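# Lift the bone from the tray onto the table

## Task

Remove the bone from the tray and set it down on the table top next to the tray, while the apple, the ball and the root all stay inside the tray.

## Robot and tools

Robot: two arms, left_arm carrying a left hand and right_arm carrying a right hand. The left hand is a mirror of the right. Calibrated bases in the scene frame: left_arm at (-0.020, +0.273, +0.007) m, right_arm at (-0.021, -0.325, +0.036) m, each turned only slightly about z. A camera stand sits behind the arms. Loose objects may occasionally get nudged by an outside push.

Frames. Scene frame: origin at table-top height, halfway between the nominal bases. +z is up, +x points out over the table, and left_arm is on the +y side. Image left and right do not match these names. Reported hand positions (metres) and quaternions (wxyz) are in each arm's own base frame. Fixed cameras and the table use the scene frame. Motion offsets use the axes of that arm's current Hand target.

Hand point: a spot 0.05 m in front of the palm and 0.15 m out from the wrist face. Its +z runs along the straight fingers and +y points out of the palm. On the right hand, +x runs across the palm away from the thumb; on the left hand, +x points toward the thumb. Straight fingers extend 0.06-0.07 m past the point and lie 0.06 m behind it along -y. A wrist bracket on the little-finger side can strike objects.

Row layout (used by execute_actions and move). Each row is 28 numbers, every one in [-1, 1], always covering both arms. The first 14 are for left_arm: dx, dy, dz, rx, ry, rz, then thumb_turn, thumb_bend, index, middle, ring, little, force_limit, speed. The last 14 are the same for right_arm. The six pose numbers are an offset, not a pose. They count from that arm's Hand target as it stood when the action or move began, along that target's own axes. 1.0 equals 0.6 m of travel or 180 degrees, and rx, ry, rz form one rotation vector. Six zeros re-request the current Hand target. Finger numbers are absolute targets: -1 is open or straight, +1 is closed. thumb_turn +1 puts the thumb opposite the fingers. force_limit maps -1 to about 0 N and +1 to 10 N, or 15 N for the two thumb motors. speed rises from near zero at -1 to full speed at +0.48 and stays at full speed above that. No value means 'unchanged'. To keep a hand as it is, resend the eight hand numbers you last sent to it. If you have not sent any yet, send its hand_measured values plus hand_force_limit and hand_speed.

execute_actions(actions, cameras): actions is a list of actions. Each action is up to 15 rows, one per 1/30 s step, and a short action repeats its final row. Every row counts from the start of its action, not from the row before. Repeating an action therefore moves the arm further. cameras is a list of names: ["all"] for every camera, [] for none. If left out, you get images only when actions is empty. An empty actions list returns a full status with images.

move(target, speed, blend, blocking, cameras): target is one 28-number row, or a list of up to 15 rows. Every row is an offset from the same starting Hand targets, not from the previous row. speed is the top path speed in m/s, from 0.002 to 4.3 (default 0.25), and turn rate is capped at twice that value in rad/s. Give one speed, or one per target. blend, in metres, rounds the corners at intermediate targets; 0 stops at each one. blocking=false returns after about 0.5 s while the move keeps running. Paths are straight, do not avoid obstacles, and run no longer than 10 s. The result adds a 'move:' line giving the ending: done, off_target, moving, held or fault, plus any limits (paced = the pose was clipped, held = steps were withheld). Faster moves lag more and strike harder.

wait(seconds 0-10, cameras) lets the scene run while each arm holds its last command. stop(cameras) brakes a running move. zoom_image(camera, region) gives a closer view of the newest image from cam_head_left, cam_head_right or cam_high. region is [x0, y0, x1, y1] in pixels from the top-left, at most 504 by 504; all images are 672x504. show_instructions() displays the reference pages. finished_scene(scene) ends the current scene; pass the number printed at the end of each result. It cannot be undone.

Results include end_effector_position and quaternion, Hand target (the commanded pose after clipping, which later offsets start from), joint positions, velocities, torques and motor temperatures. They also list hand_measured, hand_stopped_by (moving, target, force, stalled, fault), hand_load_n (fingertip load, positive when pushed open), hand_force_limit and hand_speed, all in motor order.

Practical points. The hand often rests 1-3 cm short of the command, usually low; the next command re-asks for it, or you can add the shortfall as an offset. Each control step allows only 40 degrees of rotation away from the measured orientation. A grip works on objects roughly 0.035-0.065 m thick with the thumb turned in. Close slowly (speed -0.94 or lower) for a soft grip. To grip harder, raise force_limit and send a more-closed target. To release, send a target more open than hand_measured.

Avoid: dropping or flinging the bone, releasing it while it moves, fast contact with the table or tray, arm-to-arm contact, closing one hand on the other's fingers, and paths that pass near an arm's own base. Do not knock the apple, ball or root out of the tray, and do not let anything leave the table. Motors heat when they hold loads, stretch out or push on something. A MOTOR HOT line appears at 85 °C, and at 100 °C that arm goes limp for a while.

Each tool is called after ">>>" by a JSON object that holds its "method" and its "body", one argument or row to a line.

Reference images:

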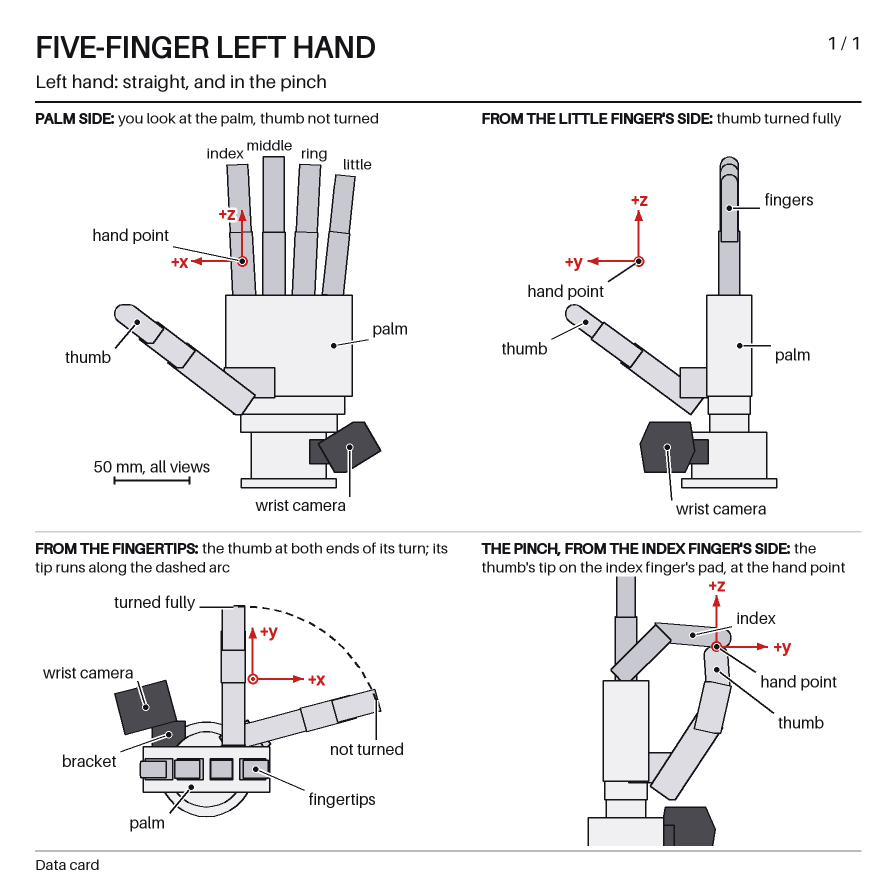

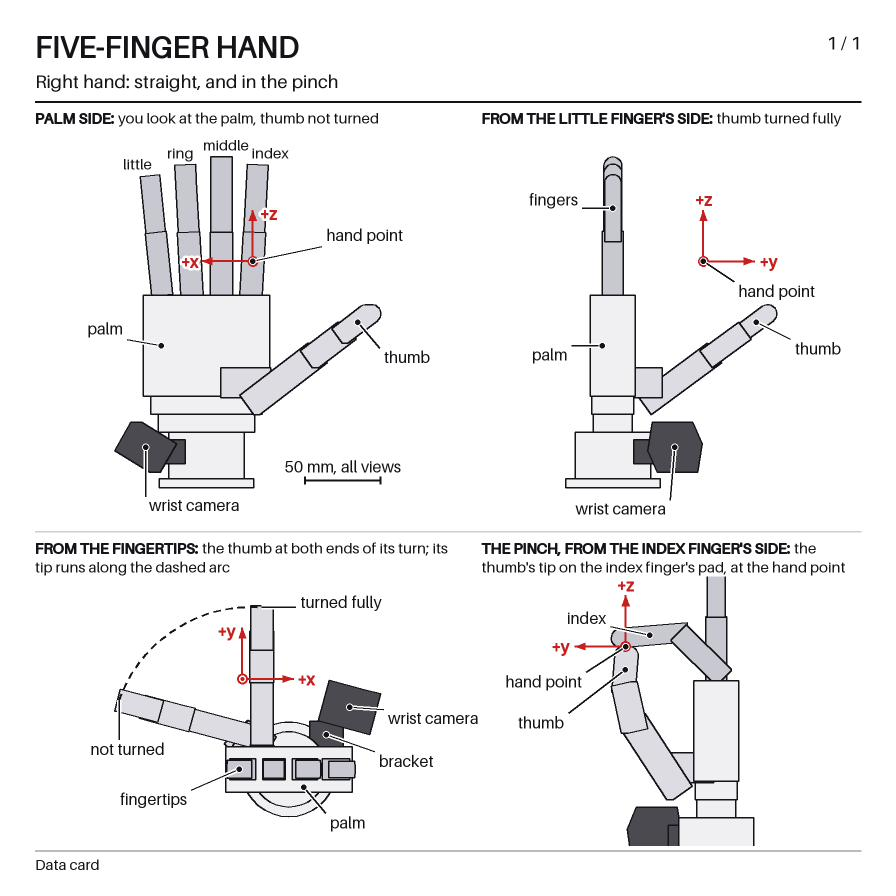

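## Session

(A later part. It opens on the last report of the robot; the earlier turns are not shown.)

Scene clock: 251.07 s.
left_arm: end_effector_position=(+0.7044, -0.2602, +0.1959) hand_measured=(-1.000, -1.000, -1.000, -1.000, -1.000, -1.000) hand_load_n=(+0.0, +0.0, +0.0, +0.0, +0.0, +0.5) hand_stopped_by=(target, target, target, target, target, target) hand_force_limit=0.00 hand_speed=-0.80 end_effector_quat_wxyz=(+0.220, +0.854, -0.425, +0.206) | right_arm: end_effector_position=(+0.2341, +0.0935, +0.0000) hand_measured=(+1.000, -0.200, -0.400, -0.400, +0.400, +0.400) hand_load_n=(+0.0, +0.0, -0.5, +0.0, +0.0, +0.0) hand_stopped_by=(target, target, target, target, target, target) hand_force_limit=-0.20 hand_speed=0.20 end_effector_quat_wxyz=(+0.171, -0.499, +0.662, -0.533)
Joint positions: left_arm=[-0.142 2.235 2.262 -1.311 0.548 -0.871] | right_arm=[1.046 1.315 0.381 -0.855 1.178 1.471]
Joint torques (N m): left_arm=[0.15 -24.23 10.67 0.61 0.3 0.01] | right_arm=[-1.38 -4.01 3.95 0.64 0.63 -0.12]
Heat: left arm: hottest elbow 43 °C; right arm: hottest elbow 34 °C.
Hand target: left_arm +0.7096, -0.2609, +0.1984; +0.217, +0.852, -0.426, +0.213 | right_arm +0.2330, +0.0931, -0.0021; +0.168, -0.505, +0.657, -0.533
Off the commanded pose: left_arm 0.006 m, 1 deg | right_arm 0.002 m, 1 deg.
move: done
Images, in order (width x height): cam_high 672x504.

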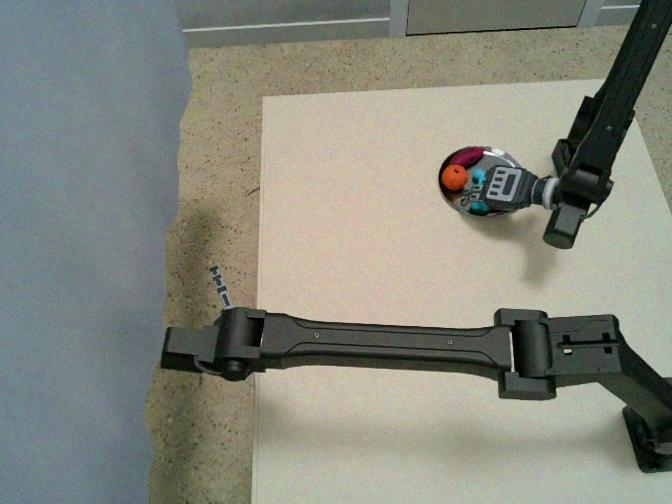

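>>> {"method": "move", "body": {
  "target": [
    [0,0,0,0,0,0,-1,-1,-1,-1,-1,-1,0,-0.8,-0.0112,0.0025,-0.0152,0,0,0,1,-0.2,-0.4,-0.4,0.4,0.4,-0.2,0.2],
    [0,0,0,0,0,0,-1,-1,-1,-1,-1,-1,0,-0.8,-0.0180,0.0213,-0.0070,0,0,0,1,-0.2,-0.4,-0.4,0.4,0.4,-0.2,0.2],
    [0,0,0,0,0,0,-1,-1,-1,-1,-1,-1,0,-0.8,-0.0133,0.0085,0.0270,0,0,0,1,-0.2,-0.4,-0.4,0.4,0.4,-0.2,0.2]
  ],
  "speed": 0.05,
  "cameras": ["cam_high","cam_head_left"]
}}

>>> {"method": "zoom_image", "body": {
  "camera": "cam_high",
  "region": [400, 110, 540, 250]
}}

Scene clock: 262.50 s.
left_arm: end_effector_position=(+0.7044, -0.2602, +0.1959) hand_measured=(-1.000, -1.000, -1.000, -1.000, -1.000, -1.000) hand_load_n=(+0.0, +0.0, +0.0, +0.0, +0.0, +0.0) hand_stopped_by=(target, target, target, target, target, target) hand_force_limit=0.00 hand_speed=-0.80 end_effector_quat_wxyz=(+0.220, +0.854, -0.425, +0.206) | right_arm: end_effector_position=(+0.2458, +0.0918, -0.0152) hand_measured=(+1.000, -0.200, -0.400, -0.400, +0.400, +0.400) hand_load_n=(+0.0, +0.5, +0.5, +0.0, +0.0, +0.0) hand_stopped_by=(target, target, target, target, target, target) hand_force_limit=-0.20 hand_speed=0.20 end_effector_quat_wxyz=(+0.168, -0.505, +0.655, -0.536)
Joint positions: left_arm=[-0.142 2.235 2.262 -1.311 0.548 -0.871] | right_arm=[0.996 1.364 0.358 -0.656 1.192 1.315]
Joint torques (N m): left_arm=[0.09 -24.18 10.69 0.59 0.29 0.01] | right_arm=[-2.26 -5.95 3.58 0.84 0.48 -0.1]
Heat: left arm: hottest elbow 43 °C; right arm: hottest elbow 32 °C.
Hand target: left_arm +0.7096, -0.2609, +0.1984; +0.217, +0.852, -0.426, +0.213 | right_arm +0.2463, +0.0908, -0.0152; +0.168, -0.505, +0.657, -0.533
Off the commanded pose: left_arm 0.006 m, 1 deg | right_arm 0.001 m, 0 deg.
move: done
Images, in order (width x height): cam_head_left 672x504, cam_high 672x504.

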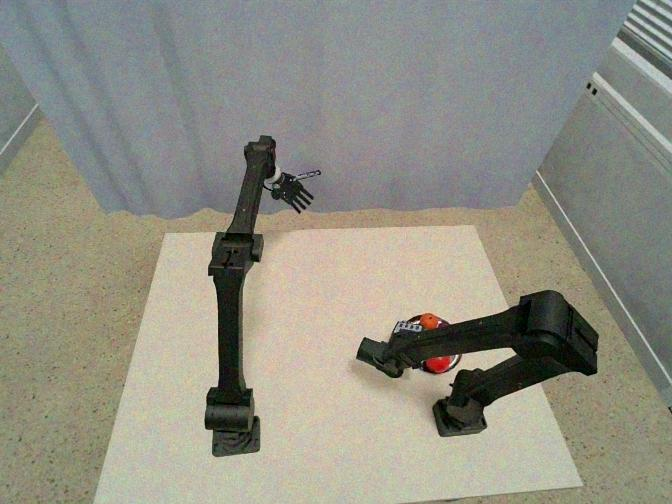

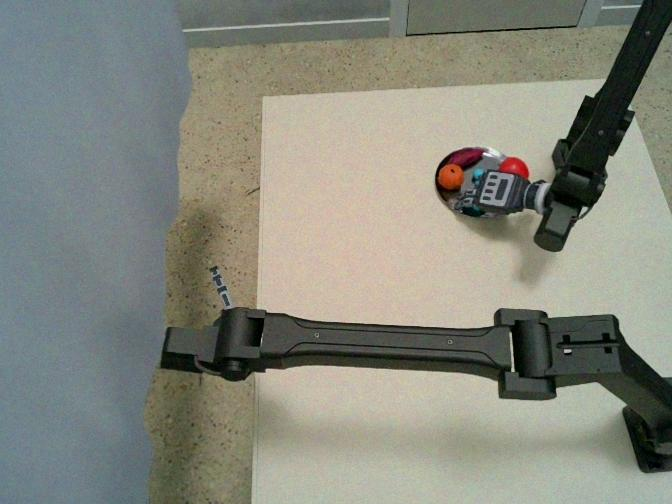

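Scaled by 3.600 from the camera's 672x504 image, which has a finer 960x720 frame.

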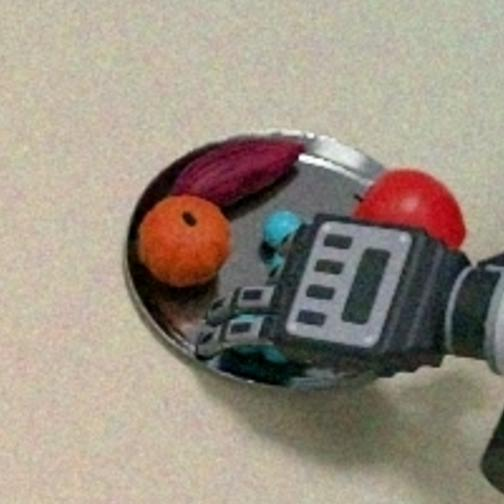

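>>> {"method": "move", "body": {
  "target": [0,0,0,0,0,0,-1,-1,-1,-1,-1,-1,0,-0.8,0,0,0,0,0,0,1,0.2,0.3,0.3,0.4,0.4,-0.2,-0.7],
  "cameras": ["cam_high"]
}}

>>> {"method": "zoom_image", "body": {
  "camera": "cam_high",
  "region": [400, 110, 540, 250]
}}

Scene clock: 265.67 s.
left_arm: end_effector_position=(+0.7044, -0.2602, +0.1959) hand_measured=(-1.000, -1.000, -1.000, -1.000, -1.000, -1.000) hand_load_n=(+0.0, +0.0, +0.0, +0.0, +0.0, +0.0) hand_stopped_by=(target, target, target, target, target, target) hand_force_limit=0.00 hand_speed=-0.80 end_effector_quat_wxyz=(+0.220, +0.854, -0.425, +0.206) | right_arm: end_effector_position=(+0.2462, +0.0919, -0.0152) hand_measured=(+1.000, -0.150, -0.210, -0.324, +0.400, +0.400) hand_load_n=(-0.5, +8.0, +5.0, +6.0, +0.0, +0.0) hand_stopped_by=(target, force, force, force, target, target) hand_force_limit=-0.20 hand_speed=-0.70 end_effector_quat_wxyz=(+0.168, -0.505, +0.656, -0.536)
Joint positions: left_arm=[-0.142 2.235 2.262 -1.311 0.548 -0.871] | right_arm=[0.995 1.363 0.358 -0.653 1.191 1.313]
Joint torques (N m): left_arm=[0.09 -24.12 10.67 0.61 0.29 0.01] | right_arm=[-2.08 -5.89 3.54 0.75 0.5 -0.13]
Heat: left arm: hottest elbow 43 °C; right arm: hottest elbow 32 °C.
Hand target: left_arm +0.7096, -0.2609, +0.1984; +0.217, +0.852, -0.426, +0.213 | right_arm +0.2463, +0.0909, -0.0152; +0.168, -0.505, +0.658, -0.533
Off the commanded pose: left_arm 0.006 m, 1 deg | right_arm 0.001 m, 0 deg.
move: done
Images, in order (width x height): cam_high 672x504.

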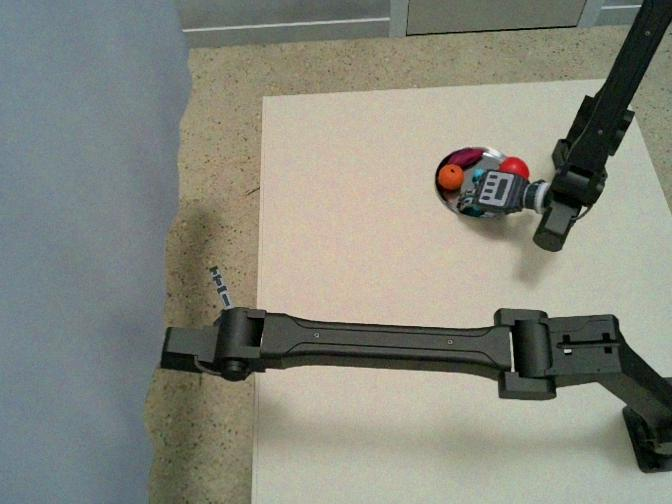

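Scaled by 3.600 from the camera's 672x504 image, which has a finer 960x720 frame.

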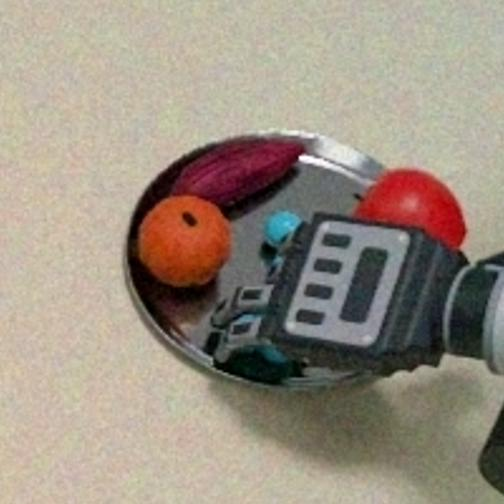

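>>> {"method": "move", "body": {
  "target": [0,0,0,0,0,0,-1,-1,-1,-1,-1,-1,0,-0.8,0.0634,-0.1743,-0.0749,0,0,0,1,0.2,0.3,0.3,0.4,0.4,-0.2,-0.7],
  "speed": 0.08,
  "cameras": ["cam_high","cam_head_left"]
}}

>>> {"method": "zoom_image", "body": {
  "camera": "cam_high",
  "region": [400, 110, 540, 250]
}}

Scene clock: 272.40 s.
left_arm: end_effector_position=(+0.7044, -0.2602, +0.1959) hand_measured=(-1.000, -1.000, -1.000, -1.000, -1.000, -1.000) hand_load_n=(+0.0, +0.0, +0.0, +0.0, +0.0, +0.0) hand_stopped_by=(target, target, target, target, target, target) hand_force_limit=0.00 hand_speed=-0.80 end_effector_quat_wxyz=(+0.220, +0.854, -0.425, +0.206) | right_arm: end_effector_position=(+0.2354, +0.0734, +0.0855) hand_measured=(+1.000, -0.150, -0.210, -0.324, +0.400, +0.400) hand_load_n=(-0.5, +8.5, +5.0, +5.5, +0.0, +0.0) hand_stopped_by=(target, force, force, force, target, target) hand_force_limit=-0.20 hand_speed=-0.70 end_effector_quat_wxyz=(+0.144, -0.519, +0.646, -0.540)
Joint positions: left_arm=[-0.142 2.235 2.262 -1.311 0.548 -0.871] | right_arm=[0.984 0.994 0.471 -1.162 1.185 1.278]
Joint torques (N m): left_arm=[0.09 -24.18 10.67 0.61 0.3 0.01] | right_arm=[-1.38 -2.96 9.87 0.12 0.72 0.1]
Heat: left arm: hottest elbow 43 °C; right arm: hottest elbow 32 °C.
Hand target: left_arm +0.7096, -0.2609, +0.1984; +0.217, +0.852, -0.426, +0.213 | right_arm +0.2464, +0.0909, +0.1048; +0.168, -0.505, +0.657, -0.533
Off the commanded pose: left_arm 0.006 m, 1 deg | right_arm 0.028 m, 4 deg.
move: off_target (right_arm)
Images, in order (width x height): cam_head_left 672x504, cam_high 672x504.

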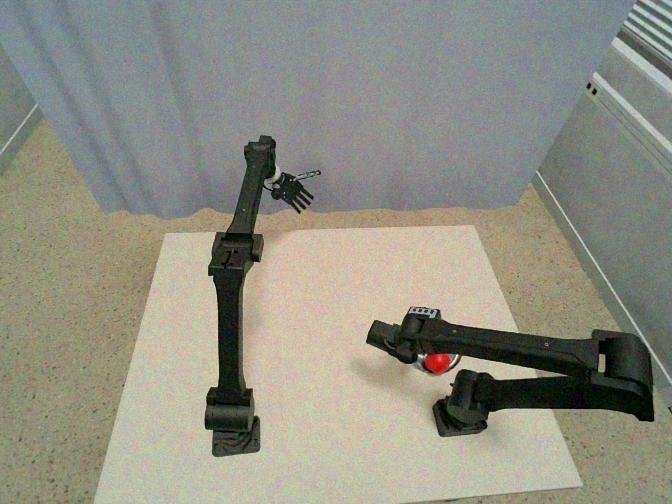

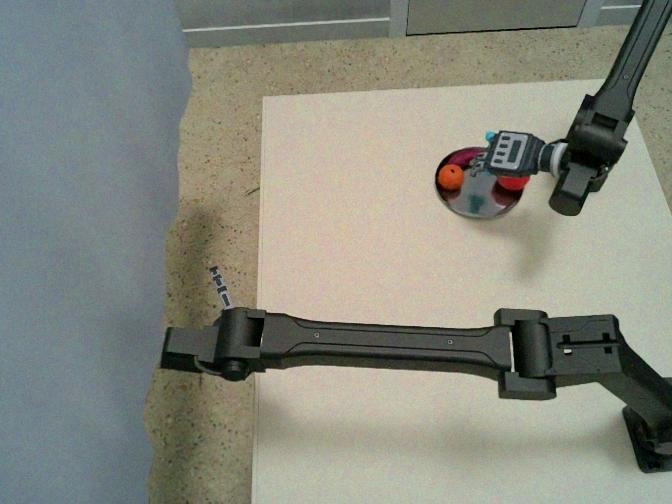

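Scaled by 3.600 from the camera's 672x504 image, which has a finer 960x720 frame.

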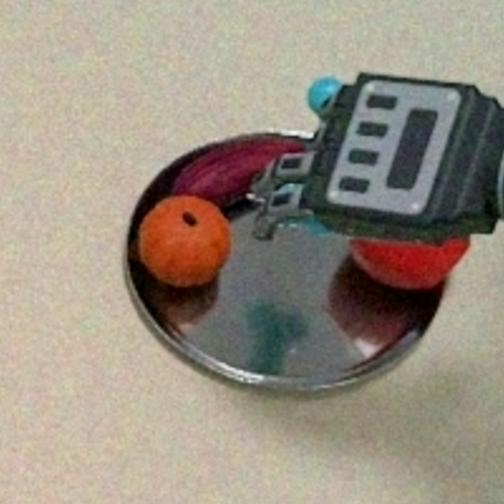

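>>> {"method": "move", "body": {
  "target": [
    [0,0,0,0,0,0,-1,-1,-1,-1,-1,-1,0,-0.8,-0.3158,-0.1212,-0.0743,0,0,0,1,0.2,0.3,0.3,0.4,0.4,-0.2,-0.7],
    [0,0,0,0,0,0,-1,-1,-1,-1,-1,-1,0,-0.8,-0.3870,0.0745,0.0098,0,0,0,1,0.2,0.3,0.3,0.4,0.4,-0.2,-0.7]
  ],
  "speed": [0.15,0.08],
  "cameras": ["cam_high","cam_head_left"]
}}

>>> {"method": "zoom_image", "body": {
  "camera": "cam_high",
  "region": [350, 150, 510, 290]
}}

Scene clock: 285.70 s.
left_arm: end_effector_position=(+0.7044, -0.2602, +0.1959) hand_measured=(-1.000, -1.000, -1.000, -1.000, -1.000, -1.000) hand_load_n=(+0.0, +0.0, +0.0, +0.0, +0.0, +0.0) hand_stopped_by=(target, target, target, target, target, target) hand_force_limit=0.00 hand_speed=-0.80 end_effector_quat_wxyz=(+0.220, +0.854, -0.425, +0.206) | right_arm: end_effector_position=(+0.3302, +0.2767, -0.0102) hand_measured=(+1.000, -0.150, -0.210, -0.324, +0.400, +0.400) hand_load_n=(+0.0, +8.5, +5.0, +5.0, +0.0, +0.0) hand_stopped_by=(target, force, force, force, target, target) hand_force_limit=-0.20 hand_speed=-0.70 end_effector_quat_wxyz=(+0.160, -0.508, +0.656, -0.535)
Joint positions: left_arm=[-0.142 2.235 2.262 -1.311 0.548 -0.871] | right_arm=[1.065 1.814 0.97 -1.002 1.169 1.501]
Joint torques (N m): left_arm=[0.15 -24.18 10.67 0.59 0.29 0.01] | right_arm=[-1.03 -14.27 4.44 0.44 0.74 0.09]
Heat: left arm: hottest elbow 43 °C; right arm: hottest elbow 33 °C.
Hand target: left_arm +0.7096, -0.2609, +0.1984; +0.217, +0.852, -0.426, +0.213 | right_arm +0.3297, +0.2800, -0.0103; +0.168, -0.505, +0.657, -0.533
Off the commanded pose: left_arm 0.006 m, 1 deg | right_arm 0.003 m, 1 deg.
move: done
Images, in order (width x height): cam_head_left 672x504, cam_high 672x504.

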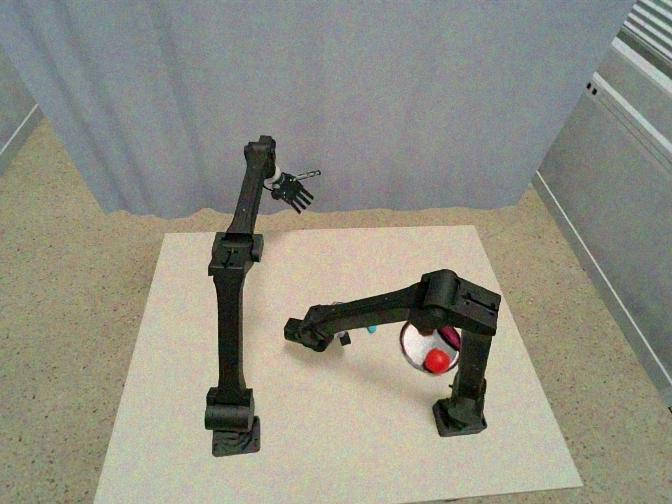

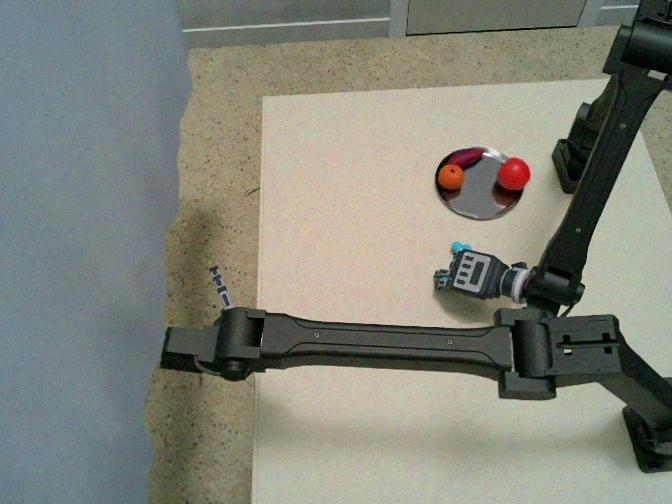

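Scaled by 3.150 from the camera's 672x504 image, which has a finer 960x720 frame.

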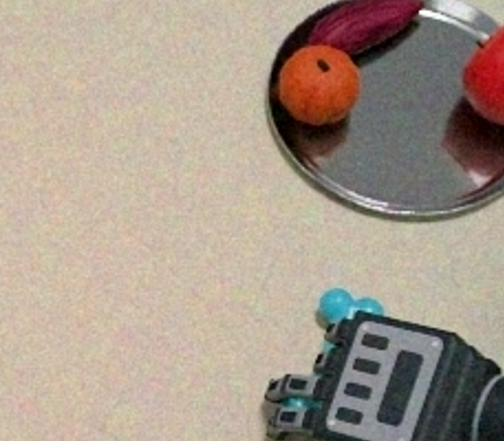

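>>> {"method": "move", "body": {
  "target": [
    [0,0,0,0,0,0,-1,-1,-1,-1,-1,-1,0,-0.8,-0.0046,0.0126,0.0054,0,0,0,1,0.2,0.3,0.3,0.4,0.4,-0.2,-0.7],
    [0,0,0,0,0,0,-1,-1,-1,-1,-1,-1,0,-0.8,-0.0046,0.0126,0.0054,0,0,0,1,-0.25,-0.45,-0.45,0.4,0.4,-0.2,-0.4],
    [0,0,0,0,0,0,-1,-1,-1,-1,-1,-1,0,-0.8,0.0581,-0.1597,-0.0687,0,0,0,1,-0.25,-0.45,-0.45,0.4,0.4,-0.2,-0.4]
  ],
  "speed": [0.06,0.06,0.1],
  "cameras": ["cam_high","cam_head_left"]
}}

>>> {"method": "zoom_image", "body": {
  "camera": "cam_high",
  "region": [390, 130, 550, 290]
}}

Scene clock: 293.20 s.
left_arm: end_effector_position=(+0.7044, -0.2602, +0.1959) hand_measured=(-1.000, -1.000, -1.000, -1.000, -1.000, -1.000) hand_load_n=(+0.0, +0.0, +0.0, +0.0, +0.0, +0.0) hand_stopped_by=(target, target, target, target, target, target) hand_force_limit=0.00 hand_speed=-0.80 end_effector_quat_wxyz=(+0.220, +0.854, -0.425, +0.206) | right_arm: end_effector_position=(+0.3228, +0.2624, +0.0831) hand_measured=(+1.000, -0.250, -0.450, -0.450, +0.400, +0.400) hand_load_n=(+0.0, +0.0, +0.0, +0.0, +0.0, +0.0) hand_stopped_by=(target, target, target, target, target, target) hand_force_limit=-0.20 hand_speed=-0.40 end_effector_quat_wxyz=(+0.147, -0.515, +0.648, -0.542)
Joint positions: left_arm=[-0.142 2.235 2.262 -1.311 0.548 -0.871] | right_arm=[1.065 1.624 1.019 -1.278 1.172 1.501]
Joint torques (N m): left_arm=[0.15 -24.18 10.69 0.61 0.3 0.01] | right_arm=[-0.97 -13.68 8.7 -0.27 0.62 0.08]
Heat: left arm: hottest elbow 43 °C; right arm: hottest elbow 32 °C.
Hand target: left_arm +0.7096, -0.2609, +0.1984; +0.217, +0.852, -0.426, +0.213 | right_arm +0.3299, +0.2802, +0.0999; +0.168, -0.505, +0.657, -0.533
Off the commanded pose: left_arm 0.006 m, 1 deg | right_arm 0.025 m, 3 deg.
move: off_target (right_arm)
Images, in order (width x height): cam_head_left 672x504, cam_high 672x504.

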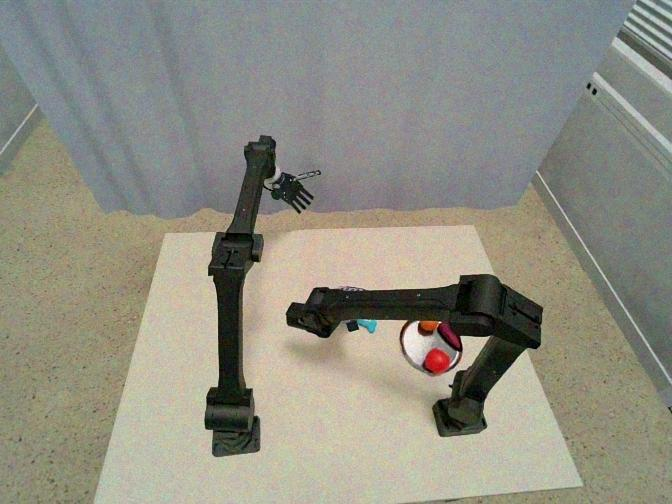

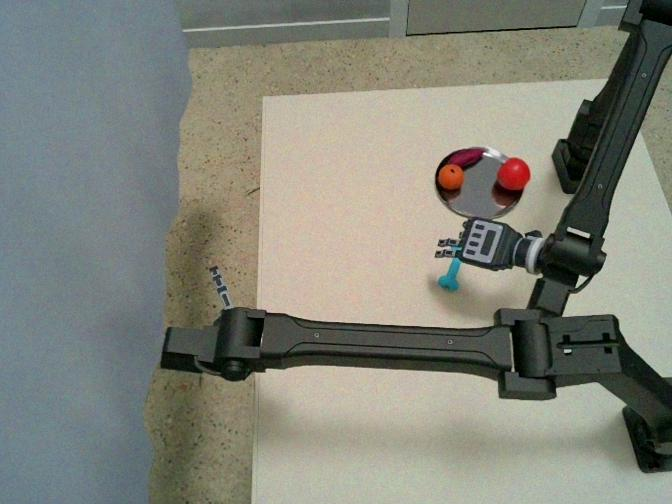

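Scaled by 3.150 from the camera's 672x504 image, which has a finer 960x720 frame.

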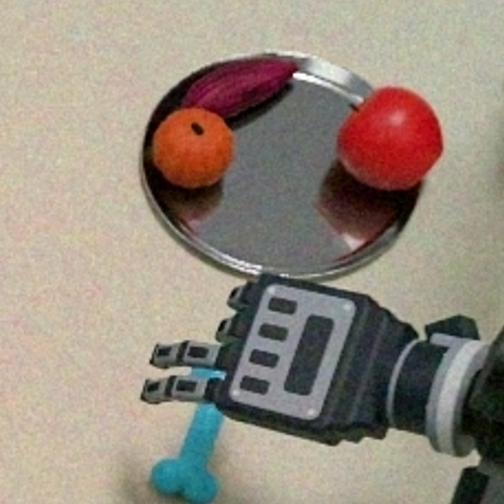

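>>> {"method": "finished_scene", "body": {
  "scene": 2
}}

The scene is finished: the task was done.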